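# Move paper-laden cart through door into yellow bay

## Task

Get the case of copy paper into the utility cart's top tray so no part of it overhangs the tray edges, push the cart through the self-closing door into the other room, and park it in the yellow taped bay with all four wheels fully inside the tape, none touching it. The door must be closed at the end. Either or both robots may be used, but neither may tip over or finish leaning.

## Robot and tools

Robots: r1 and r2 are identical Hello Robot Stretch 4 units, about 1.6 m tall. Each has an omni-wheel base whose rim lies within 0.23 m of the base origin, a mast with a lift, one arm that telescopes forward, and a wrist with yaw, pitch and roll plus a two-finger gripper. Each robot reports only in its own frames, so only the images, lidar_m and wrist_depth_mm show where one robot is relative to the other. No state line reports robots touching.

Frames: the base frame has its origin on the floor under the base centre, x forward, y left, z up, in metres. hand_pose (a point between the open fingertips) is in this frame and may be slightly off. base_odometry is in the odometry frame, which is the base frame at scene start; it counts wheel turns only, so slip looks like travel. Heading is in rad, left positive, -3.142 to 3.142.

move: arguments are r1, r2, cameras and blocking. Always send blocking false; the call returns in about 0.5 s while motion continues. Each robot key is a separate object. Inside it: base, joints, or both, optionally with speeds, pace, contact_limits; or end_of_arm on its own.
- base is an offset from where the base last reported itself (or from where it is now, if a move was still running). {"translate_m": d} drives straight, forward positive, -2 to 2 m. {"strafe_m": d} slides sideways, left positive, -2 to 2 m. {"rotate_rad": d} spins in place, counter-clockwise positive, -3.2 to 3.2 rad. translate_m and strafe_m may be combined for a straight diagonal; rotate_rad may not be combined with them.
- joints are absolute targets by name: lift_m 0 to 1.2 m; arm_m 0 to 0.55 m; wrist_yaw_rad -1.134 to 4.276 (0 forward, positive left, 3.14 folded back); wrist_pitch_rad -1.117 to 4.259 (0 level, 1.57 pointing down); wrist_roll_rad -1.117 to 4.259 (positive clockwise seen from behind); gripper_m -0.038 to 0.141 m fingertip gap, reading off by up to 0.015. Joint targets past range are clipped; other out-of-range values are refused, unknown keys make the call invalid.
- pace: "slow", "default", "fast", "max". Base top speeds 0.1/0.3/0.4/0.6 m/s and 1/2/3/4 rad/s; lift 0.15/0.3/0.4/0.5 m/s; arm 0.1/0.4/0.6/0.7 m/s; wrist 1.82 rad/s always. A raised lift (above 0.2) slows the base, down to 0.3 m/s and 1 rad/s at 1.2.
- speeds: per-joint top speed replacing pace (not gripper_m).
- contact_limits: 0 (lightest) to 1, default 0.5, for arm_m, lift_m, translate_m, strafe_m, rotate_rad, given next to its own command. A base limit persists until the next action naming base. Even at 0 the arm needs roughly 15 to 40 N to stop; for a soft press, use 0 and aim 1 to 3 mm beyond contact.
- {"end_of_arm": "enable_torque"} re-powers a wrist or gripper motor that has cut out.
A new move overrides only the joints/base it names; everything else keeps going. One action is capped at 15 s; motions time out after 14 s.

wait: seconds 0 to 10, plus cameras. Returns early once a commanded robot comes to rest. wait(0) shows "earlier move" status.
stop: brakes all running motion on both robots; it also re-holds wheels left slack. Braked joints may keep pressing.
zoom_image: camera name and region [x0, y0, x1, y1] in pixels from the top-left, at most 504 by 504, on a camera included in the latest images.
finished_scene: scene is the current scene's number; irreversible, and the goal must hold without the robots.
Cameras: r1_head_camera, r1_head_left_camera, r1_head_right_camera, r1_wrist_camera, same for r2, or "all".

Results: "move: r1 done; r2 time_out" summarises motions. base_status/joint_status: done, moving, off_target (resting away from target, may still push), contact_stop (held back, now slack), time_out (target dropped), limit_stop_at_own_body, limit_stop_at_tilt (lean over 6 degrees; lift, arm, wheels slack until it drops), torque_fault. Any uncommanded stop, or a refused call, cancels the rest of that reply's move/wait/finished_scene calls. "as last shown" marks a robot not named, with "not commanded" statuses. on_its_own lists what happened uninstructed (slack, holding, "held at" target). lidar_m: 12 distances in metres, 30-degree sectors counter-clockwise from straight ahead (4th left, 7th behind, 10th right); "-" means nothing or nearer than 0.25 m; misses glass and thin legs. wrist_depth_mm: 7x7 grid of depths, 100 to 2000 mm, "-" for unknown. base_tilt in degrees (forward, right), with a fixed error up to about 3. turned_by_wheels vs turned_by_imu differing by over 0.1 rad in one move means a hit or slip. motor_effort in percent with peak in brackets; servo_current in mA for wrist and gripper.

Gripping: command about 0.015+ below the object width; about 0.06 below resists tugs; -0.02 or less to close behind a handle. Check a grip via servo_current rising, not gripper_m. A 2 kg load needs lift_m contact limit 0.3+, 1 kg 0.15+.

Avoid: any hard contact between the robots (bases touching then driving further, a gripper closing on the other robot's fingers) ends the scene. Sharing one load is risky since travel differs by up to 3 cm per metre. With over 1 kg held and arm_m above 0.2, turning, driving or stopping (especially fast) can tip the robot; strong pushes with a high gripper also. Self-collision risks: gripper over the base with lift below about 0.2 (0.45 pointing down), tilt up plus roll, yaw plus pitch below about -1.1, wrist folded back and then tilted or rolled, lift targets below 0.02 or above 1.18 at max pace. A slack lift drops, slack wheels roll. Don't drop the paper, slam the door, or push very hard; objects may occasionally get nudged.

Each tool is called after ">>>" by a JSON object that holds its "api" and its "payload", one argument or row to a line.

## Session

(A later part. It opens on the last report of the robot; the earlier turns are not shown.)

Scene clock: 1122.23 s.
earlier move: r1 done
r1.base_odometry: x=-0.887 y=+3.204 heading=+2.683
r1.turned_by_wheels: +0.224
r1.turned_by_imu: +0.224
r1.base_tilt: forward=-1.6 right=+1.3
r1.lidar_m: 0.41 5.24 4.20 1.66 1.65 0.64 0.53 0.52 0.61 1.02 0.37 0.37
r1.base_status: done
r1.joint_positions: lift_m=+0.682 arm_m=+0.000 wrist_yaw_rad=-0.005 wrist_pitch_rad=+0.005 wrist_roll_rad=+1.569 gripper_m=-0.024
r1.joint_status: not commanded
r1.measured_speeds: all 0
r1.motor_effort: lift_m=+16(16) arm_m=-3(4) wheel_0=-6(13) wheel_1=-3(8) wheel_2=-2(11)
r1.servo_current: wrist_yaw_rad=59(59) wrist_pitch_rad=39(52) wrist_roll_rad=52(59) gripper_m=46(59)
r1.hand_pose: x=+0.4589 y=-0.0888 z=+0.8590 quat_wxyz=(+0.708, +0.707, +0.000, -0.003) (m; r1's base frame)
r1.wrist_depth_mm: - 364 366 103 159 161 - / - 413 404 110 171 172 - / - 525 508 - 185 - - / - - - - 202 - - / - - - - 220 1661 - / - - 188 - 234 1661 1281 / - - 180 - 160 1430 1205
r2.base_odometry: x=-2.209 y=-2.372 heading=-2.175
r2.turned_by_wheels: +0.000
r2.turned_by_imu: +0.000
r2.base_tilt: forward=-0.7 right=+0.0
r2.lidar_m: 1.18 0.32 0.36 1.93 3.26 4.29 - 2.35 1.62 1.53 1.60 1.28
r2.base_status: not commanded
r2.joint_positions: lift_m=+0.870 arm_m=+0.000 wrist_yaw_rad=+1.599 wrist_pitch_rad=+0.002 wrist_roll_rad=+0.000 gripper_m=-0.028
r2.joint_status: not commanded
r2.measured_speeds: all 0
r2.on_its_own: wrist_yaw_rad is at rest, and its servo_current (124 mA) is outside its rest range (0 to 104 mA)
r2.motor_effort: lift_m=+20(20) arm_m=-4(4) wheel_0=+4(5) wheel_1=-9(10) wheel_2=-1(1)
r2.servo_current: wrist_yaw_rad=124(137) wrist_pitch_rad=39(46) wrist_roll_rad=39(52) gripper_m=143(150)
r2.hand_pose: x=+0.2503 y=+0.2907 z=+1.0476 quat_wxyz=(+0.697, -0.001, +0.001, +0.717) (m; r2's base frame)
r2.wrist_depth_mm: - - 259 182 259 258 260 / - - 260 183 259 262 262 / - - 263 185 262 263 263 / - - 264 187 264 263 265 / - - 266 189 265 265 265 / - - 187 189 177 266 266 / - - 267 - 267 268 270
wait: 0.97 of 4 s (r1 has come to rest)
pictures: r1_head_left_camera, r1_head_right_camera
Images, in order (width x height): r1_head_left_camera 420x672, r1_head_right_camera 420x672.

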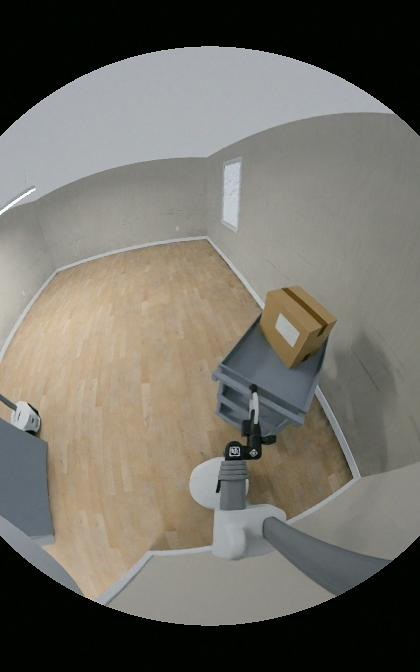

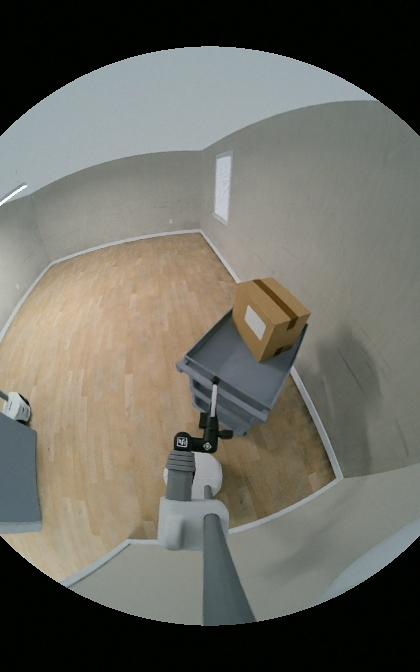

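>>> {"api": "move", "payload": {
  "blocking": false,
  "r1": {"base":{"rotate_rad":-0.3},"pace":"slow"},
  "cameras": []
}}

>>> {"api": "wait", "payload": {
  "seconds": 4,
  "cameras": []
}}

>>> {"api": "move", "payload": {
  "blocking": false,
  "r1": {"base":{"strafe_m":-0.3,"translate_m":0.1},"pace":"slow"},
  "cameras": []
}}

>>> {"api": "wait", "payload": {
  "seconds": 6,
  "cameras": ["r1_head_left_camera","r1_head_right_camera"]
}}

Scene clock: 1133.47 s.
move: r1 moving
r1.base_odometry: x=-0.887 y=+3.204 heading=+2.560
r1.turned_by_wheels: -0.123
r1.turned_by_imu: -0.123
r1.base_tilt: forward=-1.6 right=+1.2
r1.lidar_m: 0.41 5.22 4.58 1.68 1.64 0.70 0.55 0.53 0.57 0.89 1.15 0.38
r1.base_status: rotate_rad moving
r1.joint_positions: lift_m=+0.682 arm_m=+0.000 wrist_yaw_rad=+0.008 wrist_pitch_rad=+0.005 wrist_roll_rad=+1.569 gripper_m=-0.024
r1.joint_status: not commanded
r1.measured_speeds: translate_m=+0.000 strafe_m=+0.000 rotate_rad=-0.489 lift_m=+0.000 arm_m=+0.000 wrist_yaw_rad=+0.032 wrist_pitch_rad=+0.000 wrist_roll_rad=+0.000
r1.motor_effort: lift_m=+16(16) arm_m=-2(4) wheel_0=+15(15) wheel_1=+8(8) wheel_2=+8(8)
r1.servo_current: wrist_yaw_rad=46(72) wrist_pitch_rad=33(46) wrist_roll_rad=59(59) gripper_m=52(59)
r1.hand_pose: x=+0.4599 y=-0.0852 z=+0.8590 quat_wxyz=(+0.708, +0.707, +0.004, +0.001) (m; r1's base frame)
r1.wrist_depth_mm: - 387 377 - 163 164 - / - 399 392 114 174 - - / - 473 484 120 186 - - / - - 597 - 200 - - / - - - - 217 1661 - / - - - - 231 1661 1308 / - - 177 148 177 1499 1255
r2.base_odometry: x=-2.209 y=-2.372 heading=-2.175
r2.turned_by_wheels: +0.000
r2.turned_by_imu: +0.000
r2.base_tilt: forward=-0.6 right=+0.0
r2.lidar_m: 1.21 0.34 0.36 1.92 3.29 4.31 - 2.36 1.64 1.54 1.60 1.27
r2.base_status: not commanded
r2.joint_positions: lift_m=+0.870 arm_m=+0.000 wrist_yaw_rad=+1.599 wrist_pitch_rad=+0.002 wrist_roll_rad=+0.000 gripper_m=-0.028
r2.joint_status: not commanded
r2.measured_speeds: all 0
r2.motor_effort: lift_m=+20(20) arm_m=-4(4) wheel_0=+4(4) wheel_1=-10(10) wheel_2=-1(1)
r2.servo_current: wrist_yaw_rad=130(137) wrist_pitch_rad=33(46) wrist_roll_rad=52(65) gripper_m=150(150)
r2.hand_pose: x=+0.2503 y=+0.2907 z=+1.0476 quat_wxyz=(+0.697, -0.001, +0.001, +0.717) (m; r2's base frame)
r2.wrist_depth_mm: - - 259 181 258 260 259 / - - 262 184 260 260 262 / - - 263 185 263 263 263 / - - 264 186 264 264 265 / - - 265 188 267 266 266 / - - 186 190 177 266 266 / - - 266 - 267 268 270
pictures: none
No camera images: "cameras" was empty.

Scene clock: 1134.37 s.
earlier move: r1 done
r1.base_odometry: x=-0.887 y=+3.204 heading=+2.384
r1.turned_by_wheels: -0.176
r1.turned_by_imu: -0.177
r1.base_tilt: forward=-1.6 right=+1.3
r1.lidar_m: 0.40 0.44 5.35 1.93 1.64 0.78 0.57 0.53 0.57 0.72 1.15 0.41
r1.base_status: done
r1.joint_positions: lift_m=+0.682 arm_m=+0.000 wrist_yaw_rad=+0.003 wrist_pitch_rad=+0.005 wrist_roll_rad=+1.569 gripper_m=-0.024
r1.joint_status: not commanded
r1.measured_speeds: all 0
r1.motor_effort: lift_m=+16(16) arm_m=-4(4) wheel_0=+7(16) wheel_1=+3(8) wheel_2=+3(8)
r1.servo_current: wrist_yaw_rad=65(72) wrist_pitch_rad=46(52) wrist_roll_rad=59(59) gripper_m=59(59)
r1.hand_pose: x=+0.4595 y=-0.0866 z=+0.8590 quat_wxyz=(+0.708, +0.707, +0.003, -0.001) (m; r1's base frame)
r1.wrist_depth_mm: - - - 209 211 - - / - 508 530 157 216 - - / - 442 449 217 220 - - / - 480 488 163 224 - - / - - 544 167 229 - - / - - 597 185 233 1756 - / - - 177 156 237 1576 1281
r2.base_odometry: x=-2.209 y=-2.372 heading=-2.175
r2.turned_by_wheels: +0.000
r2.turned_by_imu: +0.000
r2.base_tilt: forward=-0.7 right=+0.1
r2.lidar_m: 1.21 0.33 0.34 1.92 3.30 4.31 - 2.30 1.63 1.54 1.57 1.24
r2.base_status: not commanded
r2.joint_positions: lift_m=+0.870 arm_m=+0.000 wrist_yaw_rad=+1.599 wrist_pitch_rad=+0.002 wrist_roll_rad=+0.000 gripper_m=-0.028
r2.joint_status: not commanded
r2.measured_speeds: all 0
r2.on_its_own: wrist_yaw_rad is at rest, and its servo_current (124 mA) is outside its rest range (0 to 104 mA)
r2.motor_effort: lift_m=+20(20) arm_m=-4(4) wheel_0=+4(5) wheel_1=-9(10) wheel_2=-1(1)
r2.servo_current: wrist_yaw_rad=124(143) wrist_pitch_rad=39(52) wrist_roll_rad=39(65) gripper_m=150(156)
r2.hand_pose: x=+0.2503 y=+0.2907 z=+1.0476 quat_wxyz=(+0.697, -0.001, +0.001, +0.717) (m; r2's base frame)
r2.wrist_depth_mm: - - 258 181 258 258 260 / - - 260 183 260 260 260 / - - 260 185 263 262 263 / - - 263 186 264 264 266 / - - 265 189 266 265 265 / - - 187 189 178 266 267 / - - 266 - 268 270 268
wait: 0.90 of 4 s (r1 has come to rest)
pictures: none
No camera images: "cameras" was empty.

Scene clock: 1134.87 s.
move: r1 moving
r1.base_odometry: x=-0.882 y=+3.215 heading=+2.384
r1.turned_by_wheels: +0.000
r1.turned_by_imu: +0.000
r1.base_tilt: forward=-1.6 right=+1.3
r1.lidar_m: 0.40 0.45 5.36 1.95 1.66 0.82 0.58 0.53 0.57 0.73 1.13 0.42
r1.base_status: translate_m moving; strafe_m moving
r1.joint_positions: lift_m=+0.682 arm_m=+0.000 wrist_yaw_rad=+0.003 wrist_pitch_rad=+0.005 wrist_roll_rad=+1.569 gripper_m=-0.024
r1.joint_status: not commanded
r1.measured_speeds: translate_m=+0.015 strafe_m=-0.047 rotate_rad=+0.002 lift_m=+0.000 arm_m=+0.000 wrist_yaw_rad=+0.000 wrist_pitch_rad=+0.000 wrist_roll_rad=+0.000
r1.motor_effort: lift_m=+16(16) arm_m=-4(4) wheel_0=+11(15) wheel_1=-3(6) wheel_2=-3(4)
r1.servo_current: wrist_yaw_rad=72(72) wrist_pitch_rad=46(59) wrist_roll_rad=39(59) gripper_m=52(59)
r1.hand_pose: x=+0.4595 y=-0.0866 z=+0.8590 quat_wxyz=(+0.708, +0.707, +0.003, -0.001) (m; r1's base frame)
r1.wrist_depth_mm: - - - 212 213 - - / - 525 525 159 217 - - / - 449 445 219 221 - - / - 484 488 163 225 - - / - - 549 167 229 - - / - - 591 184 232 1756 - / - - 177 155 237 1576 -
r2.base_odometry: x=-2.209 y=-2.372 heading=-2.175
r2.turned_by_wheels: +0.000
r2.turned_by_imu: +0.000
r2.base_tilt: forward=-0.6 right=+0.1
r2.lidar_m: 1.20 0.35 0.35 1.94 3.28 4.32 - 2.32 1.64 1.55 1.61 1.31
r2.base_status: not commanded
r2.joint_positions: lift_m=+0.870 arm_m=+0.000 wrist_yaw_rad=+1.599 wrist_pitch_rad=+0.002 wrist_roll_rad=+0.000 gripper_m=-0.028
r2.joint_status: not commanded
r2.measured_speeds: all 0
r2.motor_effort: lift_m=+20(20) arm_m=-4(4) wheel_0=+4(4) wheel_1=-9(10) wheel_2=-1(1)
r2.servo_current: wrist_yaw_rad=130(130) wrist_pitch_rad=46(46) wrist_roll_rad=39(59) gripper_m=143(150)
r2.hand_pose: x=+0.2503 y=+0.2907 z=+1.0476 quat_wxyz=(+0.697, -0.001, +0.001, +0.717) (m; r2's base frame)
r2.wrist_depth_mm: - - 259 182 259 259 260 / - - 260 184 260 260 260 / - - 263 186 263 263 263 / - - 263 186 264 264 264 / - - 265 189 264 266 264 / - - 186 190 177 266 266 / - - 267 - 267 268 268
pictures: none
No camera images: "cameras" was empty.

Scene clock: 1138.80 s.
earlier move: r1 done
r1.base_odometry: x=-0.754 y=+3.490 heading=+2.384
r1.turned_by_wheels: +0.000
r1.turned_by_imu: +0.000
r1.base_tilt: forward=-1.6 right=+1.2
r1.lidar_m: 0.37 0.41 5.41 2.23 1.95 0.71 0.47 0.44 0.46 0.60 0.83 0.45
r1.base_status: done
r1.joint_positions: lift_m=+0.682 arm_m=+0.000 wrist_yaw_rad=+0.003 wrist_pitch_rad=+0.005 wrist_roll_rad=+1.569 gripper_m=-0.024
r1.joint_status: not commanded
r1.measured_speeds: all 0
r1.motor_effort: lift_m=+16(16) arm_m=-4(4) wheel_0=+4(15) wheel_1=-3(7) wheel_2=+1(4)
r1.servo_current: wrist_yaw_rad=65(72) wrist_pitch_rad=46(59) wrist_roll_rad=59(78) gripper_m=46(59)
r1.hand_pose: x=+0.4595 y=-0.0866 z=+0.8590 quat_wxyz=(+0.708, +0.707, +0.003, -0.001) (m; r1's base frame)
r1.wrist_depth_mm: - - - 232 232 - - / - - - 232 233 - - / - 508 504 231 232 - - / - 469 466 172 232 - - / - 512 512 172 234 - - / - - 539 185 232 - - / - - 177 156 232 - -
r2.base_odometry: x=-2.209 y=-2.372 heading=-2.175
r2.turned_by_wheels: +0.000
r2.turned_by_imu: +0.001
r2.base_tilt: forward=-0.7 right=+0.1
r2.lidar_m: 1.20 0.35 0.35 2.22 3.30 4.29 - 2.34 1.61 1.56 1.60 1.28
r2.base_status: not commanded
r2.joint_positions: lift_m=+0.870 arm_m=+0.000 wrist_yaw_rad=+1.599 wrist_pitch_rad=+0.002 wrist_roll_rad=+0.000 gripper_m=-0.028
r2.joint_status: not commanded
r2.measured_speeds: all 0
r2.on_its_own: wrist_yaw_rad is at rest, and its servo_current (130 mA) is outside its rest range (0 to 104 mA)
r2.motor_effort: lift_m=+20(20) arm_m=-4(5) wheel_0=+4(5) wheel_1=-10(10) wheel_2=-1(1)
r2.servo_current: wrist_yaw_rad=130(137) wrist_pitch_rad=39(46) wrist_roll_rad=46(65) gripper_m=150(156)
r2.hand_pose: x=+0.2503 y=+0.2907 z=+1.0476 quat_wxyz=(+0.697, -0.001, +0.001, +0.717) (m; r2's base frame)
r2.wrist_depth_mm: - - 259 181 259 259 259 / - - 259 184 260 260 260 / - - 263 185 262 263 263 / - - 264 187 264 262 264 / - - 265 189 264 265 265 / - - 186 190 178 265 266 / - - 266 - 267 268 267
wait: 3.93 of 6 s (r1 has come to rest)
pictures: r1_head_left_camera, r1_head_right_camera
Images, in order (width x height): r1_head_left_camera 420x672, r1_head_right_camera 420x672.

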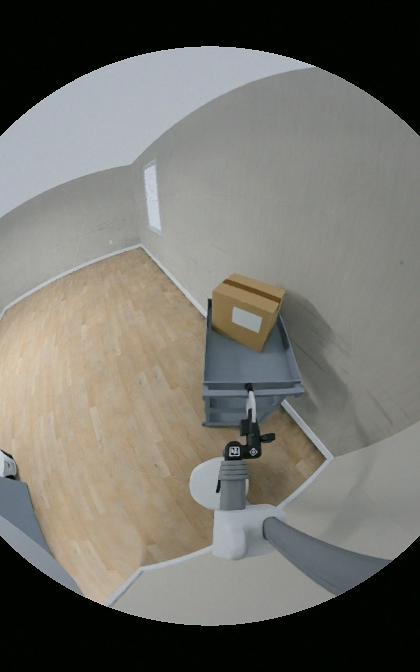

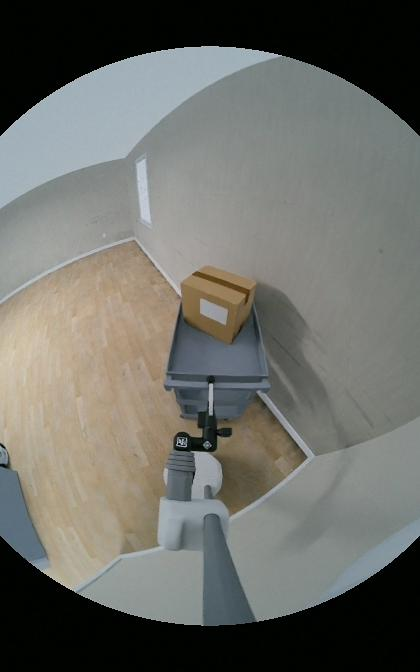

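>>> {"api": "move", "payload": {
  "blocking": false,
  "r1": {"base":{"translate_m":0.35,"strafe_m":-0.2},"pace":"slow"},
  "cameras": []
}}

>>> {"api": "wait", "payload": {
  "seconds": 7,
  "cameras": ["r1_head_left_camera","r1_head_right_camera"]
}}

Scene clock: 1148.97 s.
move: r1 moving
r1.base_odometry: x=-0.758 y=+3.504 heading=+2.384
r1.turned_by_wheels: +0.000
r1.turned_by_imu: +0.000
r1.base_tilt: forward=-1.6 right=+1.2
r1.lidar_m: 0.39 0.41 5.46 2.25 1.95 0.70 0.48 0.45 0.47 0.63 0.82 0.43
r1.base_status: translate_m moving; strafe_m moving
r1.joint_positions: lift_m=+0.682 arm_m=+0.000 wrist_yaw_rad=+0.003 wrist_pitch_rad=+0.005 wrist_roll_rad=+1.569 gripper_m=-0.024
r1.joint_status: not commanded
r1.measured_speeds: translate_m=+0.050 strafe_m=-0.028 rotate_rad=+0.003 lift_m=+0.000 arm_m=+0.000 wrist_yaw_rad=+0.000 wrist_pitch_rad=+0.000 wrist_roll_rad=+0.000
r1.motor_effort: lift_m=+16(16) arm_m=+4(4) wheel_0=+13(13) wheel_1=+1(4) wheel_2=-12(12)
r1.servo_current: wrist_yaw_rad=59(59) wrist_pitch_rad=46(52) wrist_roll_rad=59(65) gripper_m=46(59)
r1.hand_pose: x=+0.4595 y=-0.0866 z=+0.8590 quat_wxyz=(+0.708, +0.707, +0.003, -0.001) (m; r1's base frame)
r1.wrist_depth_mm: - - - 231 233 - - / - - - 231 233 - - / - 496 525 229 230 - - / - 459 466 170 232 - - / - 504 508 169 231 - - / - 580 535 172 229 - - / - - 182 146 229 - -
r2.base_odometry: x=-2.209 y=-2.372 heading=-2.175
r2.turned_by_wheels: +0.000
r2.turned_by_imu: +0.000
r2.base_tilt: forward=-0.6 right=+0.0
r2.lidar_m: 1.19 0.35 0.34 2.24 3.27 4.25 - 2.35 1.62 1.55 1.60 1.30
r2.base_status: not commanded
r2.joint_positions: lift_m=+0.870 arm_m=+0.000 wrist_yaw_rad=+1.599 wrist_pitch_rad=+0.002 wrist_roll_rad=+0.000 gripper_m=-0.028
r2.joint_status: not commanded
r2.measured_speeds: all 0
r2.motor_effort: lift_m=+20(20) arm_m=-4(4) wheel_0=+4(4) wheel_1=-10(10) wheel_2=-1(1)
r2.servo_current: wrist_yaw_rad=117(143) wrist_pitch_rad=39(46) wrist_roll_rad=52(52) gripper_m=143(156)
r2.hand_pose: x=+0.2503 y=+0.2907 z=+1.0476 quat_wxyz=(+0.697, -0.001, +0.001, +0.717) (m; r2's base frame)
r2.wrist_depth_mm: - - 260 182 259 258 260 / - - 260 183 262 260 262 / - - 263 185 263 263 262 / - - 264 186 264 263 263 / - - 265 189 265 265 266 / - - 186 190 177 267 267 / - - 267 - 268 268 267
pictures: none
No camera images: "cameras" was empty.

Scene clock: 1153.63 s.
earlier move: r1 done
r1.base_odometry: x=-0.871 y=+3.876 heading=+2.385
r1.turned_by_wheels: +0.000
r1.turned_by_imu: -0.002
r1.base_tilt: forward=-1.6 right=+1.3
r1.lidar_m: 0.28 0.27 5.24 4.47 2.31 0.97 0.66 0.62 0.65 0.52 0.47 0.46
r1.base_status: done
r1.joint_positions: lift_m=+0.682 arm_m=+0.000 wrist_yaw_rad=+0.001 wrist_pitch_rad=+0.005 wrist_roll_rad=+1.569 gripper_m=-0.024
r1.joint_status: not commanded
r1.measured_speeds: all 0
r1.motor_effort: lift_m=+16(16) arm_m=+4(4) wheel_0=+8(13) wheel_1=+5(7) wheel_2=-6(13)
r1.servo_current: wrist_yaw_rad=65(72) wrist_pitch_rad=46(52) wrist_roll_rad=46(72) gripper_m=46(59)
r1.hand_pose: x=+0.4593 y=-0.0871 z=+0.8590 quat_wxyz=(+0.708, +0.707, +0.002, -0.001) (m; r1's base frame)
r1.wrist_depth_mm: 285 286 289 278 294 297 300 / 324 330 332 317 330 336 338 / 384 389 392 - 334 415 415 / 466 469 477 - 277 488 - / - - - 250 249 - - / - 500 190 177 230 - - / - 433 184 147 206 - -
r2.base_odometry: x=-2.209 y=-2.372 heading=-2.175
r2.turned_by_wheels: +0.000
r2.turned_by_imu: +0.001
r2.base_tilt: forward=-0.6 right=+0.1
r2.lidar_m: 1.19 0.34 0.35 2.54 3.30 4.27 - 2.35 1.64 1.56 1.60 1.28
r2.base_status: not commanded
r2.joint_positions: lift_m=+0.870 arm_m=+0.000 wrist_yaw_rad=+1.599 wrist_pitch_rad=+0.002 wrist_roll_rad=+0.000 gripper_m=-0.028
r2.joint_status: not commanded
r2.measured_speeds: all 0
r2.on_its_own: wrist_yaw_rad is at rest, and its servo_current (137 mA) is outside its rest range (0 to 104 mA)
r2.motor_effort: lift_m=+20(20) arm_m=-4(4) wheel_0=+4(5) wheel_1=-10(10) wheel_2=-1(1)
r2.servo_current: wrist_yaw_rad=137(143) wrist_pitch_rad=39(46) wrist_roll_rad=46(72) gripper_m=143(156)
r2.hand_pose: x=+0.2503 y=+0.2907 z=+1.0476 quat_wxyz=(+0.697, -0.001, +0.001, +0.717) (m; r2's base frame)
r2.wrist_depth_mm: - - 259 181 259 259 258 / - - 262 183 262 260 262 / - - 263 185 262 263 263 / - - 264 186 264 263 264 / - - 265 189 264 265 265 / - - 186 189 178 266 267 / - - 266 - 268 267 267
wait: 4.67 of 7 s (r1 has come to rest)
pictures: r1_head_left_camera, r1_head_right_camera
Images, in order (width x height): r1_head_left_camera 420x672, r1_head_right_camera 420x672.

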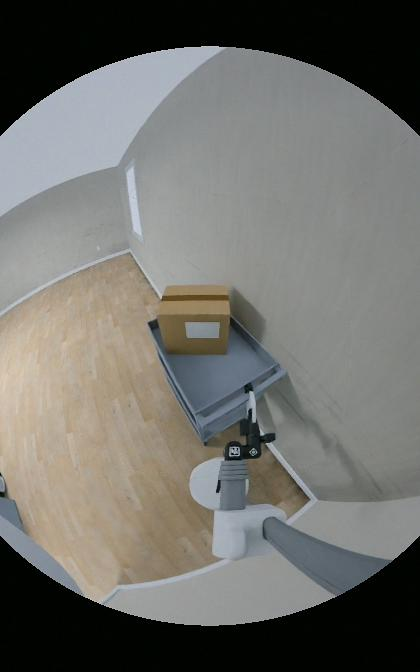

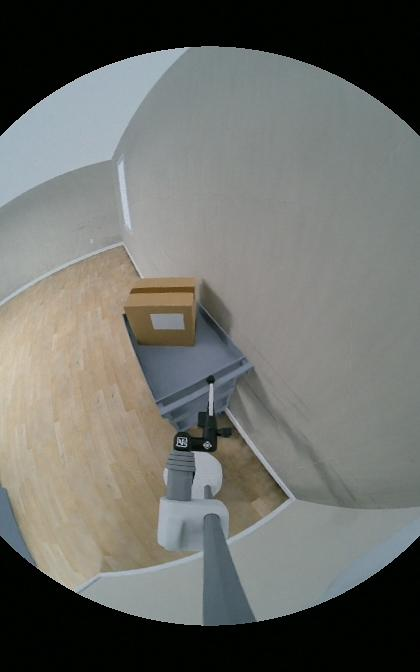

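>>> {"api": "move", "payload": {
  "blocking": false,
  "r1": {"base":{"rotate_rad":0.5},"pace":"slow"},
  "cameras": []
}}

>>> {"api": "wait", "payload": {
  "seconds": 4,
  "cameras": ["r1_head_left_camera","r1_head_right_camera"]
}}

Scene clock: 1163.40 s.
move: r1 moving
r1.base_odometry: x=-0.871 y=+3.876 heading=+2.508
r1.turned_by_wheels: +0.123
r1.turned_by_imu: +0.122
r1.base_tilt: forward=-1.6 right=+1.3
r1.lidar_m: 0.29 0.30 5.42 2.54 2.30 0.85 0.63 0.60 0.65 0.51 0.47 0.46
r1.base_status: rotate_rad moving
r1.joint_positions: lift_m=+0.682 arm_m=+0.000 wrist_yaw_rad=-0.014 wrist_pitch_rad=+0.005 wrist_roll_rad=+1.569 gripper_m=-0.024
r1.joint_status: not commanded
r1.measured_speeds: translate_m=+0.002 strafe_m=+0.001 rotate_rad=+0.477 lift_m=+0.000 arm_m=+0.000 wrist_yaw_rad=-0.045 wrist_pitch_rad=+0.000 wrist_roll_rad=+0.000
r1.motor_effort: lift_m=+16(16) arm_m=+4(4) wheel_0=-16(16) wheel_1=-8(8) wheel_2=-15(15)
r1.servo_current: wrist_yaw_rad=72(72) wrist_pitch_rad=52(52) wrist_roll_rad=59(59) gripper_m=46(59)
r1.hand_pose: x=+0.4580 y=-0.0915 z=+0.8590 quat_wxyz=(+0.708, +0.707, -0.003, -0.007) (m; r1's base frame)
r1.wrist_depth_mm: 309 304 307 278 310 310 319 / 351 353 359 336 334 336 336 / 415 421 424 394 399 433 430 / 492 492 496 256 263 - - / - - - 211 240 - - / - 439 187 182 180 - - / - 430 439 148 207 - -
r2.base_odometry: x=-2.209 y=-2.372 heading=-2.175
r2.turned_by_wheels: +0.000
r2.turned_by_imu: +0.000
r2.base_tilt: forward=-0.7 right=+0.0
r2.lidar_m: 1.20 0.36 0.36 2.53 3.29 4.29 - 2.33 1.64 1.54 1.59 1.31
r2.base_status: not commanded
r2.joint_positions: lift_m=+0.870 arm_m=+0.000 wrist_yaw_rad=+1.599 wrist_pitch_rad=+0.002 wrist_roll_rad=+0.000 gripper_m=-0.028
r2.joint_status: not commanded
r2.measured_speeds: all 0
r2.motor_effort: lift_m=+20(20) arm_m=-4(4) wheel_0=+4(4) wheel_1=-9(10) wheel_2=-1(1)
r2.servo_current: wrist_yaw_rad=130(130) wrist_pitch_rad=39(46) wrist_roll_rad=52(59) gripper_m=143(156)
r2.hand_pose: x=+0.2503 y=+0.2907 z=+1.0476 quat_wxyz=(+0.697, -0.001, +0.001, +0.717) (m; r2's base frame)
r2.wrist_depth_mm: - - 259 182 259 258 259 / - - 260 183 262 262 260 / - - 262 185 263 262 263 / - - 263 186 264 264 264 / - - 265 189 264 265 264 / - - 187 190 178 267 266 / - - 266 - 267 268 267
pictures: none
No camera images: "cameras" was empty.

Scene clock: 1164.63 s.
earlier move: r1 done
r1.base_odometry: x=-0.871 y=+3.876 heading=+2.884
r1.turned_by_wheels: +0.376
r1.turned_by_imu: +0.378
r1.base_tilt: forward=-1.6 right=+1.2
r1.lidar_m: 0.41 0.45 4.54 2.29 1.02 0.68 0.63 0.64 0.53 0.47 0.50 0.40
r1.base_status: done
r1.joint_positions: lift_m=+0.682 arm_m=+0.000 wrist_yaw_rad=-0.002 wrist_pitch_rad=+0.005 wrist_roll_rad=+1.569 gripper_m=-0.024
r1.joint_status: not commanded
r1.measured_speeds: all 0
r1.motor_effort: lift_m=+16(16) arm_m=-4(4) wheel_0=-5(17) wheel_1=-3(8) wheel_2=-1(17)
r1.servo_current: wrist_yaw_rad=39(85) wrist_pitch_rad=46(52) wrist_roll_rad=46(59) gripper_m=52(59)
r1.hand_pose: x=+0.4591 y=-0.0880 z=+0.8590 quat_wxyz=(+0.708, +0.707, +0.001, -0.002) (m; r1's base frame)
r1.wrist_depth_mm: - - - 208 211 - - / - - 585 157 215 - - / - 484 492 217 220 - - / - 466 466 164 224 - - / - - 530 167 229 - - / - - 206 183 233 1808 - / - - 180 156 239 - -
r2.base_odometry: x=-2.209 y=-2.372 heading=-2.175
r2.turned_by_wheels: +0.000
r2.turned_by_imu: +0.000
r2.base_tilt: forward=-0.6 right=+0.1
r2.lidar_m: 1.20 0.33 0.36 2.54 3.31 4.27 - 2.38 1.63 1.55 1.60 1.29
r2.base_status: not commanded
r2.joint_positions: lift_m=+0.870 arm_m=+0.000 wrist_yaw_rad=+1.599 wrist_pitch_rad=+0.002 wrist_roll_rad=+0.000 gripper_m=-0.028
r2.joint_status: not commanded
r2.measured_speeds: all 0
r2.on_its_own: wrist_yaw_rad is at rest, and its servo_current (117 mA) is outside its rest range (0 to 104 mA)
r2.motor_effort: lift_m=+20(20) arm_m=-5(5) wheel_0=+4(5) wheel_1=-9(10) wheel_2=-1(1)
r2.servo_current: wrist_yaw_rad=117(143) wrist_pitch_rad=33(46) wrist_roll_rad=52(65) gripper_m=150(156)
r2.hand_pose: x=+0.2503 y=+0.2907 z=+1.0476 quat_wxyz=(+0.697, -0.001, +0.001, +0.717) (m; r2's base frame)
r2.wrist_depth_mm: - - 259 181 258 259 259 / - - 260 184 260 260 260 / - - 262 184 262 262 263 / - - 264 186 264 264 264 / - - 266 189 266 265 264 / - - 186 189 178 267 266 / - - 266 - 266 268 267
wait: 1.23 of 4 s (r1 has come to rest)
pictures: r1_head_left_camera, r1_head_right_camera
Images, in order (width x height): r1_head_left_camera 420x672, r1_head_right_camera 420x672.

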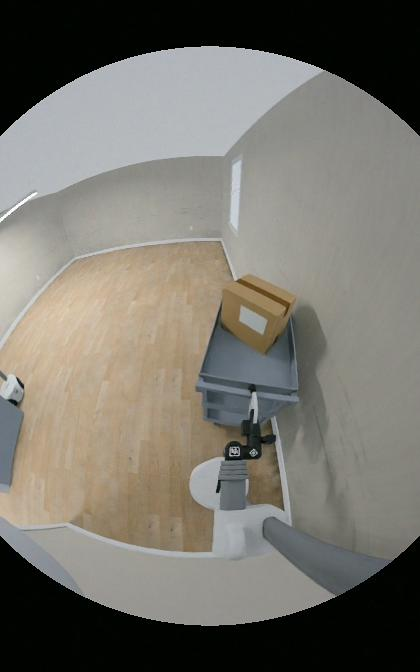

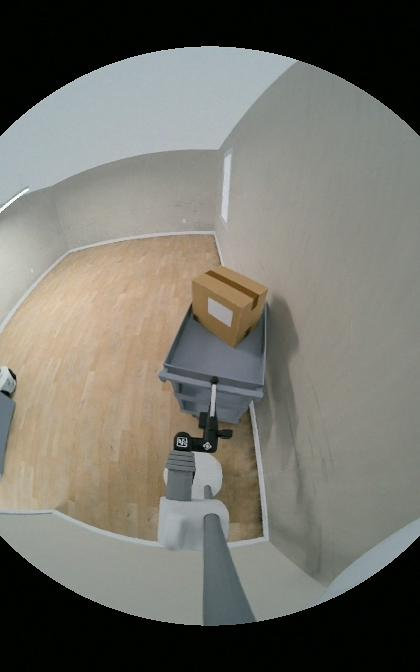

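>>> {"api": "move", "payload": {
  "blocking": false,
  "r1": {"base":{"translate_m":0.9},"pace":"slow"},
  "cameras": []
}}

>>> {"api": "wait", "payload": {
  "seconds": 10,
  "cameras": ["r1_head_left_camera","r1_head_right_camera"]
}}

Scene clock: 1175.87 s.
move: r1 moving
r1.base_odometry: x=-0.883 y=+3.879 heading=+2.885
r1.turned_by_wheels: +0.000
r1.turned_by_imu: +0.000
r1.base_tilt: forward=-1.6 right=+1.3
r1.lidar_m: 0.40 0.45 4.51 2.31 1.03 0.69 0.63 0.66 0.52 0.46 0.49 0.42
r1.base_status: translate_m moving
r1.joint_positions: lift_m=+0.682 arm_m=+0.000 wrist_yaw_rad=-0.002 wrist_pitch_rad=+0.005 wrist_roll_rad=+1.569 gripper_m=-0.024
r1.joint_status: not commanded
r1.measured_speeds: translate_m=+0.049 strafe_m=+0.000 rotate_rad=+0.002 lift_m=+0.000 arm_m=+0.000 wrist_yaw_rad=+0.000 wrist_pitch_rad=+0.000 wrist_roll_rad=+0.000
r1.motor_effort: lift_m=+16(16) arm_m=+1(4) wheel_0=+7(7) wheel_1=+5(5) wheel_2=-8(9)
r1.servo_current: wrist_yaw_rad=72(72) wrist_pitch_rad=46(52) wrist_roll_rad=46(52) gripper_m=46(52)
r1.hand_pose: x=+0.4591 y=-0.0880 z=+0.8590 quat_wxyz=(+0.708, +0.707, +0.001, -0.002) (m; r1's base frame)
r1.wrist_depth_mm: - - - 209 211 - - / - - 585 158 216 - - / - 496 488 218 220 - - / - 455 462 164 224 - - / - - 521 167 229 - - / - - 208 183 232 854 - / - - 180 156 238 - -
r2.base_odometry: x=-2.209 y=-2.372 heading=-2.175
r2.turned_by_wheels: +0.000
r2.turned_by_imu: +0.000
r2.base_tilt: forward=-0.7 right=+0.1
r2.lidar_m: 1.20 0.34 0.36 2.53 3.25 4.29 - 2.32 1.62 1.55 1.60 1.30
r2.base_status: not commanded
r2.joint_positions: lift_m=+0.870 arm_m=+0.000 wrist_yaw_rad=+1.599 wrist_pitch_rad=+0.002 wrist_roll_rad=+0.000 gripper_m=-0.028
r2.joint_status: not commanded
r2.measured_speeds: all 0
r2.motor_effort: lift_m=+20(20) arm_m=-4(4) wheel_0=+4(4) wheel_1=-9(10) wheel_2=-1(1)
r2.servo_current: wrist_yaw_rad=124(137) wrist_pitch_rad=46(46) wrist_roll_rad=46(59) gripper_m=150(156)
r2.hand_pose: x=+0.2503 y=+0.2907 z=+1.0476 quat_wxyz=(+0.697, -0.001, +0.001, +0.717) (m; r2's base frame)
r2.wrist_depth_mm: - - 259 181 259 260 259 / - - 260 184 262 260 260 / - - 262 185 262 262 263 / - - 264 186 263 264 264 / - - 265 189 265 266 266 / - - 187 190 177 266 267 / - - 267 - 266 267 268
pictures: none
No camera images: "cameras" was empty.

Scene clock: 1185.67 s.
earlier move: r1 done
r1.base_odometry: x=-1.741 y=+4.104 heading=+2.885
r1.turned_by_wheels: +0.000
r1.turned_by_imu: +0.003
r1.base_tilt: forward=-1.6 right=+1.3
r1.lidar_m: 0.39 0.40 4.61 2.57 2.44 1.64 1.51 0.68 0.44 0.40 0.42 0.44
r1.base_status: done
r1.joint_positions: lift_m=+0.682 arm_m=+0.000 wrist_yaw_rad=+0.000 wrist_pitch_rad=+0.005 wrist_roll_rad=+1.569 gripper_m=-0.024
r1.joint_status: not commanded
r1.measured_speeds: all 0
r1.motor_effort: lift_m=+16(16) arm_m=+4(4) wheel_0=+7(10) wheel_1=+4(7) wheel_2=-2(9)
r1.servo_current: wrist_yaw_rad=33(72) wrist_pitch_rad=46(59) wrist_roll_rad=46(85) gripper_m=52(59)
r1.hand_pose: x=+0.4593 y=-0.0874 z=+0.8590 quat_wxyz=(+0.708, +0.707, +0.002, -0.002) (m; r1's base frame)
r1.wrist_depth_mm: 492 484 488 234 235 264 - / - - - 234 235 - - / - - 580 232 234 - - / - 500 466 172 232 - - / - 488 484 172 233 - - / - - 508 185 232 - - / - - 180 156 233 - -
r2.base_odometry: x=-2.209 y=-2.372 heading=-2.175
r2.turned_by_wheels: +0.000
r2.turned_by_imu: +0.001
r2.base_tilt: forward=-0.7 right=+0.0
r2.lidar_m: 1.20 0.36 0.35 2.59 2.78 4.25 - 2.33 1.64 1.53 1.62 1.30
r2.base_status: not commanded
r2.joint_positions: lift_m=+0.870 arm_m=+0.000 wrist_yaw_rad=+1.599 wrist_pitch_rad=+0.002 wrist_roll_rad=+0.000 gripper_m=-0.028
r2.joint_status: not commanded
r2.measured_speeds: all 0
r2.on_its_own: wrist_yaw_rad is at rest, and its servo_current (124 mA) is outside its rest range (0 to 104 mA)
r2.motor_effort: lift_m=+20(20) arm_m=-4(5) wheel_0=+4(5) wheel_1=-10(10) wheel_2=-1(1)
r2.servo_current: wrist_yaw_rad=124(143) wrist_pitch_rad=46(46) wrist_roll_rad=52(65) gripper_m=143(156)
r2.hand_pose: x=+0.2503 y=+0.2907 z=+1.0476 quat_wxyz=(+0.697, -0.001, +0.001, +0.717) (m; r2's base frame)
r2.wrist_depth_mm: - - 259 182 259 259 259 / - - 260 183 260 262 260 / - - 263 185 263 262 263 / - - 264 186 264 264 265 / - - 265 189 264 265 265 / - - 186 190 178 266 266 / - - 267 - 267 267 267
wait: 9.80 of 10 s (r1 has come to rest)
pictures: r1_head_left_camera, r1_head_right_camera
Images, in order (width x height): r1_head_left_camera 420x672, r1_head_right_camera 420x672.

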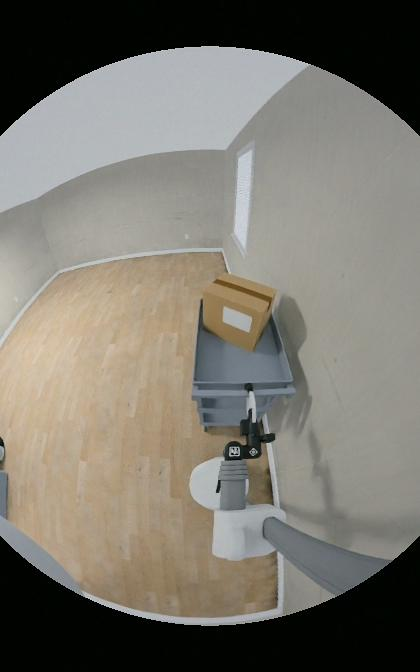

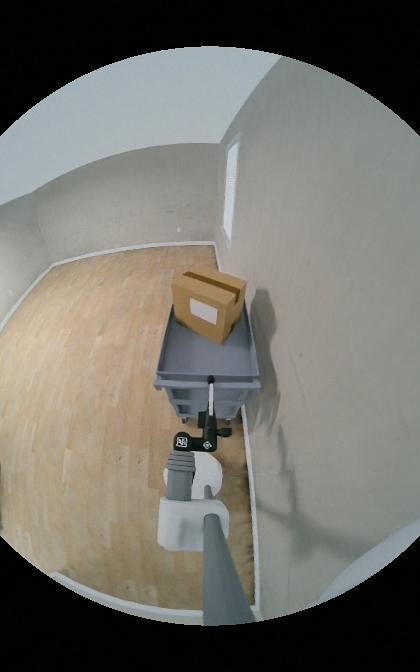

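>>> {"api": "move", "payload": {
  "blocking": false,
  "r1": {"base":{"translate_m":1.1,"strafe_m":0.3},"pace":"slow"},
  "cameras": []
}}

>>> {"api": "wait", "payload": {
  "seconds": 10,
  "cameras": []
}}

>>> {"api": "wait", "payload": {
  "seconds": 4,
  "cameras": ["r1_head_left_camera","r1_head_right_camera"]
}}

Scene clock: 1190.20 s.
move: r1 moving
r1.base_odometry: x=-1.754 y=+4.104 heading=+2.885
r1.turned_by_wheels: +0.000
r1.turned_by_imu: +0.000
r1.base_tilt: forward=-1.6 right=+1.3
r1.lidar_m: 0.38 0.40 4.55 2.55 2.45 1.66 1.53 0.69 0.45 0.40 0.42 0.45
r1.base_status: translate_m moving; strafe_m moving
r1.joint_positions: lift_m=+0.682 arm_m=+0.000 wrist_yaw_rad=+0.000 wrist_pitch_rad=+0.005 wrist_roll_rad=+1.569 gripper_m=-0.024
r1.joint_status: not commanded
r1.measured_speeds: translate_m=+0.050 strafe_m=+0.013 rotate_rad=-0.001 lift_m=+0.000 arm_m=+0.000 wrist_yaw_rad=+0.000 wrist_pitch_rad=+0.000 wrist_roll_rad=+0.000
r1.motor_effort: lift_m=+16(16) arm_m=+4(4) wheel_0=+6(9) wheel_1=+7(9) wheel_2=-7(9)
r1.servo_current: wrist_yaw_rad=59(59) wrist_pitch_rad=46(52) wrist_roll_rad=72(72) gripper_m=52(52)
r1.hand_pose: x=+0.4593 y=-0.0874 z=+0.8590 quat_wxyz=(+0.708, +0.707, +0.002, -0.002) (m; r1's base frame)
r1.wrist_depth_mm: 488 484 480 234 235 265 - / - - - 234 235 - - / - - 585 233 234 - - / - 496 469 173 233 - - / - 488 484 172 233 - - / - - 508 184 233 - - / - - 176 156 232 - -
r2.base_odometry: x=-2.209 y=-2.372 heading=-2.175
r2.turned_by_wheels: +0.000
r2.turned_by_imu: +0.000
r2.base_tilt: forward=-0.6 right=+0.1
r2.lidar_m: 1.21 0.35 0.35 2.60 2.76 4.27 - 2.37 1.65 1.55 1.58 1.29
r2.base_status: not commanded
r2.joint_positions: lift_m=+0.870 arm_m=+0.000 wrist_yaw_rad=+1.599 wrist_pitch_rad=+0.002 wrist_roll_rad=+0.000 gripper_m=-0.028
r2.joint_status: not commanded
r2.measured_speeds: all 0
r2.motor_effort: lift_m=+20(20) arm_m=-4(4) wheel_0=+4(4) wheel_1=-10(10) wheel_2=-1(1)
r2.servo_current: wrist_yaw_rad=130(137) wrist_pitch_rad=39(46) wrist_roll_rad=52(59) gripper_m=143(150)
r2.hand_pose: x=+0.2503 y=+0.2907 z=+1.0476 quat_wxyz=(+0.697, -0.001, +0.001, +0.717) (m; r2's base frame)
r2.wrist_depth_mm: - - 259 182 259 260 260 / - - 260 183 262 262 263 / - - 263 185 262 263 264 / - - 264 186 263 262 265 / - - 265 188 266 264 265 / - - 186 189 177 266 267 / - - 268 - 268 267 268
pictures: none
No camera images: "cameras" was empty.

Scene clock: 1200.20 s.
earlier move: r1 moving
r1.base_odometry: x=-2.743 y=+4.095 heading=+2.885
r1.turned_by_wheels: +0.000
r1.turned_by_imu: -0.002
r1.base_tilt: forward=-1.6 right=+1.3
r1.lidar_m: 0.41 0.42 4.28 4.14 2.68 2.68 2.51 0.94 0.62 0.57 0.59 0.43
r1.base_status: translate_m moving; strafe_m moving
r1.joint_positions: lift_m=+0.682 arm_m=+0.000 wrist_yaw_rad=-0.002 wrist_pitch_rad=+0.005 wrist_roll_rad=+1.569 gripper_m=-0.024
r1.joint_status: not commanded
r1.measured_speeds: translate_m=+0.097 strafe_m=+0.024 rotate_rad=+0.003 lift_m=+0.000 arm_m=+0.000 wrist_yaw_rad=+0.000 wrist_pitch_rad=+0.000 wrist_roll_rad=+0.000
r1.motor_effort: lift_m=+16(16) arm_m=+4(4) wheel_0=+1(9) wheel_1=+3(9) wheel_2=-7(9)
r1.servo_current: wrist_yaw_rad=52(72) wrist_pitch_rad=52(59) wrist_roll_rad=65(78) gripper_m=46(59)
r1.hand_pose: x=+0.4591 y=-0.0879 z=+0.8590 quat_wxyz=(+0.708, +0.707, +0.001, -0.002) (m; r1's base frame)
r1.wrist_depth_mm: - - - 215 216 - - / 1060 1008 976 218 219 - - / 1430 564 508 221 224 - - / - 459 459 166 226 - - / - 530 512 168 230 - - / - - 188 184 232 - - / - - 177 153 236 - -
r2.base_odometry: x=-2.209 y=-2.372 heading=-2.175
r2.turned_by_wheels: +0.000
r2.turned_by_imu: +0.001
r2.base_tilt: forward=-0.6 right=+0.0
r2.lidar_m: 1.20 0.35 0.36 3.20 2.70 3.59 - 2.35 1.63 1.55 1.61 1.30
r2.base_status: not commanded
r2.joint_positions: lift_m=+0.870 arm_m=+0.000 wrist_yaw_rad=+1.599 wrist_pitch_rad=+0.002 wrist_roll_rad=+0.000 gripper_m=-0.028
r2.joint_status: not commanded
r2.measured_speeds: all 0
r2.motor_effort: lift_m=+20(20) arm_m=-4(5) wheel_0=+4(5) wheel_1=-10(10) wheel_2=-1(1)
r2.servo_current: wrist_yaw_rad=130(137) wrist_pitch_rad=39(52) wrist_roll_rad=46(65) gripper_m=143(156)
r2.hand_pose: x=+0.2503 y=+0.2907 z=+1.0476 quat_wxyz=(+0.697, -0.001, +0.001, +0.717) (m; r2's base frame)
r2.wrist_depth_mm: - - 258 182 258 260 259 / - - 260 183 260 260 260 / - - 262 185 262 262 262 / - - 264 187 264 263 265 / - - 265 189 264 265 265 / - - 187 189 177 266 267 / - - 267 - 267 267 267
wait: 10.00 s; no rest
pictures: none
No camera images: "cameras" was empty.

Scene clock: 1202.33 s.
earlier move: r1 done
r1.base_odometry: x=-2.881 y=+4.093 heading=+2.885
r1.turned_by_wheels: +0.000
r1.turned_by_imu: +0.000
r1.base_tilt: forward=-1.6 right=+1.3
r1.lidar_m: 0.38 0.47 4.11 4.10 2.71 2.84 2.62 0.95 0.64 0.59 0.63 0.43
r1.base_status: done
r1.joint_positions: lift_m=+0.682 arm_m=+0.000 wrist_yaw_rad=-0.002 wrist_pitch_rad=+0.005 wrist_roll_rad=+1.569 gripper_m=-0.024
r1.joint_status: not commanded
r1.measured_speeds: all 0
r1.motor_effort: lift_m=+16(16) arm_m=+4(4) wheel_0=+3(9) wheel_1=+2(9) wheel_2=-3(9)
r1.servo_current: wrist_yaw_rad=52(85) wrist_pitch_rad=46(59) wrist_roll_rad=39(78) gripper_m=46(59)
r1.hand_pose: x=+0.4591 y=-0.0879 z=+0.8590 quat_wxyz=(+0.708, +0.707, +0.001, -0.002) (m; r1's base frame)
r1.wrist_depth_mm: 842 854 842 210 213 - - / 1025 991 960 158 216 - - / 1397 512 488 218 221 - - / - 469 462 164 225 - - / - - 525 167 229 - - / - - 187 185 232 - - / - - 180 155 237 - -
r2.base_odometry: x=-2.209 y=-2.372 heading=-2.175
r2.turned_by_wheels: +0.000
r2.turned_by_imu: +0.000
r2.base_tilt: forward=-0.6 right=+0.0
r2.lidar_m: 1.21 0.35 0.35 3.19 2.75 3.57 - 2.31 1.64 1.56 1.59 1.27
r2.base_status: not commanded
r2.joint_positions: lift_m=+0.870 arm_m=+0.000 wrist_yaw_rad=+1.599 wrist_pitch_rad=+0.002 wrist_roll_rad=+0.000 gripper_m=-0.028
r2.joint_status: not commanded
r2.measured_speeds: all 0
r2.on_its_own: wrist_yaw_rad is at rest, and its servo_current (124 mA) is outside its rest range (0 to 104 mA)
r2.motor_effort: lift_m=+20(20) arm_m=-4(5) wheel_0=+4(5) wheel_1=-10(10) wheel_2=-1(1)
r2.servo_current: wrist_yaw_rad=124(143) wrist_pitch_rad=46(52) wrist_roll_rad=46(65) gripper_m=150(156)
r2.hand_pose: x=+0.2503 y=+0.2907 z=+1.0476 quat_wxyz=(+0.697, -0.001, +0.001, +0.717) (m; r2's base frame)
r2.wrist_depth_mm: - - 259 182 259 260 259 / - - 262 183 262 262 260 / - - 263 185 262 262 264 / - - 264 186 264 264 265 / - - 265 189 265 265 266 / - - 186 190 177 265 267 / - - 267 - 267 268 267
wait: 2.13 of 4 s (r1 has come to rest)
pictures: r1_head_left_camera, r1_head_right_camera
Images, in order (width x height): r1_head_left_camera 420x672, r1_head_right_camera 420x672.

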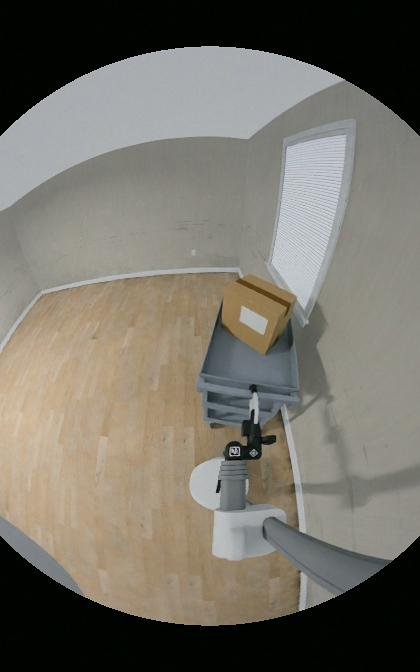

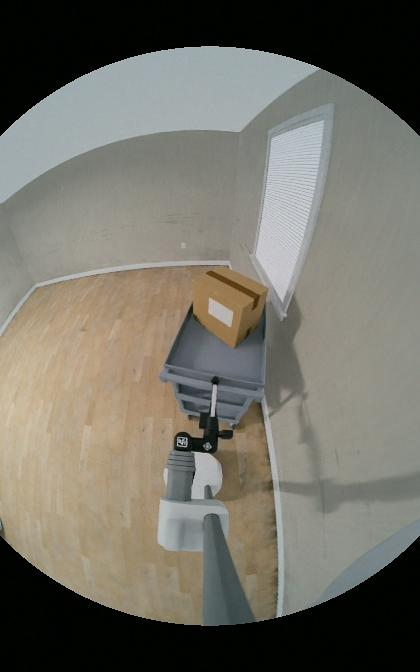

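>>> {"api": "move", "payload": {
  "blocking": false,
  "r1": {"base":{"translate_m":1.0,"strafe_m":0.25},"pace":"slow"},
  "cameras": []
}}

>>> {"api": "wait", "payload": {
  "seconds": 10,
  "cameras": []
}}

>>> {"api": "wait", "payload": {
  "seconds": 4,
  "cameras": ["r1_head_left_camera","r1_head_right_camera"]
}}

Scene clock: 1208.63 s.
move: r1 moving
r1.base_odometry: x=-2.894 y=+4.094 heading=+2.885
r1.turned_by_wheels: +0.000
r1.turned_by_imu: +0.000
r1.base_tilt: forward=-1.6 right=+1.3
r1.lidar_m: 0.41 0.44 4.08 4.12 2.73 2.86 2.66 0.99 0.66 0.59 0.61 0.41
r1.base_status: translate_m moving; strafe_m moving
r1.joint_positions: lift_m=+0.682 arm_m=+0.000 wrist_yaw_rad=-0.002 wrist_pitch_rad=+0.005 wrist_roll_rad=+1.569 gripper_m=-0.024
r1.joint_status: not commanded
r1.measured_speeds: translate_m=+0.049 strafe_m=+0.012 rotate_rad=+0.000 lift_m=+0.000 arm_m=+0.000 wrist_yaw_rad=+0.000 wrist_pitch_rad=+0.000 wrist_roll_rad=+0.000
r1.motor_effort: lift_m=+16(16) arm_m=+4(4) wheel_0=+3(6) wheel_1=+7(7) wheel_2=-9(9)
r1.servo_current: wrist_yaw_rad=52(59) wrist_pitch_rad=46(52) wrist_roll_rad=59(59) gripper_m=52(52)
r1.hand_pose: x=+0.4591 y=-0.0879 z=+0.8590 quat_wxyz=(+0.708, +0.707, +0.001, -0.002) (m; r1's base frame)
r1.wrist_depth_mm: 842 842 842 210 213 - - / 1008 991 946 158 216 - - / 1336 508 492 217 220 - - / - 466 466 164 224 - - / - - 521 167 229 - - / - - 188 183 232 - - / - - 180 154 239 - -
r2.base_odometry: x=-2.209 y=-2.372 heading=-2.175
r2.turned_by_wheels: +0.000
r2.turned_by_imu: +0.000
r2.base_tilt: forward=-0.6 right=+0.1
r2.lidar_m: 1.19 0.37 0.34 3.19 2.76 3.56 - 2.37 1.61 1.55 1.61 1.28
r2.base_status: not commanded
r2.joint_positions: lift_m=+0.870 arm_m=+0.000 wrist_yaw_rad=+1.599 wrist_pitch_rad=+0.002 wrist_roll_rad=+0.000 gripper_m=-0.028
r2.joint_status: not commanded
r2.measured_speeds: all 0
r2.motor_effort: lift_m=+20(20) arm_m=-4(4) wheel_0=+4(4) wheel_1=-10(10) wheel_2=-1(1)
r2.servo_current: wrist_yaw_rad=117(137) wrist_pitch_rad=39(46) wrist_roll_rad=59(59) gripper_m=150(150)
r2.hand_pose: x=+0.2503 y=+0.2907 z=+1.0476 quat_wxyz=(+0.697, -0.001, +0.001, +0.717) (m; r2's base frame)
r2.wrist_depth_mm: - - 258 182 259 259 259 / - - 260 184 260 259 262 / - - 263 185 263 263 262 / - - 264 185 263 264 264 / - - 266 189 264 265 265 / - - 186 189 177 266 266 / - - 267 - 268 270 268
pictures: none
No camera images: "cameras" was empty.

Scene clock: 1218.63 s.
earlier move: r1 moving
r1.base_odometry: x=-3.881 y=+4.105 heading=+2.885
r1.turned_by_wheels: +0.000
r1.turned_by_imu: +0.000
r1.base_tilt: forward=-1.6 right=+1.2
r1.lidar_m: 0.42 0.48 2.84 3.96 4.02 3.17 3.68 1.23 0.80 0.70 0.73 0.40
r1.base_status: translate_m moving; strafe_m moving
r1.joint_positions: lift_m=+0.682 arm_m=+0.000 wrist_yaw_rad=-0.002 wrist_pitch_rad=+0.005 wrist_roll_rad=+1.569 gripper_m=-0.024
r1.joint_status: not commanded
r1.measured_speeds: translate_m=+0.079 strafe_m=+0.021 rotate_rad=-0.002 lift_m=+0.000 arm_m=+0.000 wrist_yaw_rad=+0.000 wrist_pitch_rad=+0.000 wrist_roll_rad=+0.000
r1.motor_effort: lift_m=+16(16) arm_m=+4(4) wheel_0=+2(7) wheel_1=+1(8) wheel_2=-2(9)
r1.servo_current: wrist_yaw_rad=46(72) wrist_pitch_rad=46(52) wrist_roll_rad=46(72) gripper_m=46(59)
r1.hand_pose: x=+0.4591 y=-0.0879 z=+0.8590 quat_wxyz=(+0.708, +0.707, +0.001, -0.002) (m; r1's base frame)
r1.wrist_depth_mm: - - 549 184 189 - - / - 477 473 192 197 - - / - 433 436 146 206 - - / - 492 496 153 214 - - / - 564 597 159 225 - - / - - 181 185 232 1618 - / - - 158 152 248 - -
r2.base_odometry: x=-2.209 y=-2.372 heading=-2.175
r2.turned_by_wheels: +0.000
r2.turned_by_imu: +0.001
r2.base_tilt: forward=-0.7 right=+0.1
r2.lidar_m: 1.21 0.36 0.35 3.19 3.25 3.22 - 2.35 1.65 1.55 1.58 1.26
r2.base_status: not commanded
r2.joint_positions: lift_m=+0.870 arm_m=+0.000 wrist_yaw_rad=+1.599 wrist_pitch_rad=+0.002 wrist_roll_rad=+0.000 gripper_m=-0.028
r2.joint_status: not commanded
r2.measured_speeds: all 0
r2.motor_effort: lift_m=+20(20) arm_m=-4(5) wheel_0=+4(5) wheel_1=-10(10) wheel_2=-1(1)
r2.servo_current: wrist_yaw_rad=117(143) wrist_pitch_rad=39(46) wrist_roll_rad=46(59) gripper_m=143(156)
r2.hand_pose: x=+0.2503 y=+0.2907 z=+1.0476 quat_wxyz=(+0.697, -0.001, +0.001, +0.717) (m; r2's base frame)
r2.wrist_depth_mm: - - 258 182 258 259 259 / - - 260 184 260 260 260 / - - 263 185 260 262 262 / - - 264 186 264 265 265 / - - 265 189 264 266 265 / - - 186 189 177 267 267 / - - 267 - 267 267 268
wait: 10.00 s; no rest
pictures: none
No camera images: "cameras" was empty.

Scene clock: 1219.70 s.
earlier move: r1 done
r1.base_odometry: x=-3.912 y=+4.105 heading=+2.885
r1.turned_by_wheels: +0.000
r1.turned_by_imu: +0.000
r1.base_tilt: forward=-1.6 right=+1.2
r1.lidar_m: 0.42 0.48 2.78 3.94 4.04 3.19 3.68 1.24 0.81 0.71 0.75 0.39
r1.base_status: done
r1.joint_positions: lift_m=+0.682 arm_m=+0.000 wrist_yaw_rad=-0.002 wrist_pitch_rad=+0.005 wrist_roll_rad=+1.569 gripper_m=-0.024
r1.joint_status: not commanded
r1.measured_speeds: all 0
r1.motor_effort: lift_m=+16(16) arm_m=+4(4) wheel_0=+2(7) wheel_1=+2(8) wheel_2=-4(9)
r1.servo_current: wrist_yaw_rad=46(72) wrist_pitch_rad=39(52) wrist_roll_rad=46(72) gripper_m=52(59)
r1.hand_pose: x=+0.4591 y=-0.0879 z=+0.8590 quat_wxyz=(+0.708, +0.707, +0.001, -0.002) (m; r1's base frame)
r1.wrist_depth_mm: - - 539 183 187 - - / - 477 469 191 196 - - / - 433 430 146 205 - - / - 492 496 152 215 - - / - 574 603 159 225 - - / - - 181 184 232 1618 - / - - 158 152 248 - -
r2.base_odometry: x=-2.209 y=-2.372 heading=-2.175
r2.turned_by_wheels: +0.000
r2.turned_by_imu: +0.000
r2.base_tilt: forward=-0.7 right=+0.0
r2.lidar_m: 1.20 0.35 0.36 3.18 3.28 3.23 - 2.35 1.65 1.54 1.61 1.30
r2.base_status: not commanded
r2.joint_positions: lift_m=+0.870 arm_m=+0.000 wrist_yaw_rad=+1.599 wrist_pitch_rad=+0.002 wrist_roll_rad=+0.000 gripper_m=-0.028
r2.joint_status: not commanded
r2.measured_speeds: all 0
r2.on_its_own: wrist_yaw_rad is at rest, and its servo_current (111 mA) is outside its rest range (0 to 104 mA)
r2.motor_effort: lift_m=+20(20) arm_m=-4(5) wheel_0=+4(5) wheel_1=-10(10) wheel_2=-1(1)
r2.servo_current: wrist_yaw_rad=111(143) wrist_pitch_rad=46(46) wrist_roll_rad=46(59) gripper_m=143(156)
r2.hand_pose: x=+0.2503 y=+0.2907 z=+1.0476 quat_wxyz=(+0.697, -0.001, +0.001, +0.717) (m; r2's base frame)
r2.wrist_depth_mm: - - 259 182 257 258 260 / - - 260 184 260 260 260 / - - 263 185 263 262 263 / - - 264 186 265 264 264 / - - 265 188 265 265 264 / - - 186 189 177 268 266 / - - 268 - 267 268 267
wait: 1.07 of 4 s (r1 has come to rest)
pictures: r1_head_left_camera, r1_head_right_camera
Images, in order (width x height): r1_head_left_camera 420x672, r1_head_right_camera 420x672.

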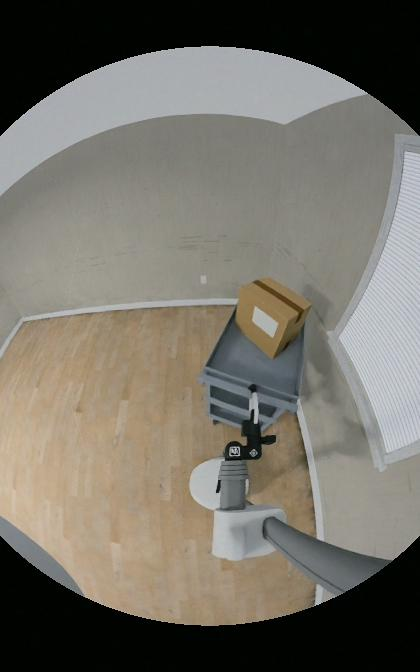

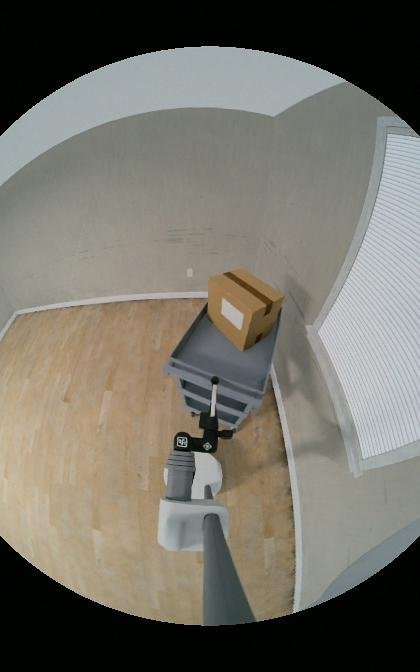

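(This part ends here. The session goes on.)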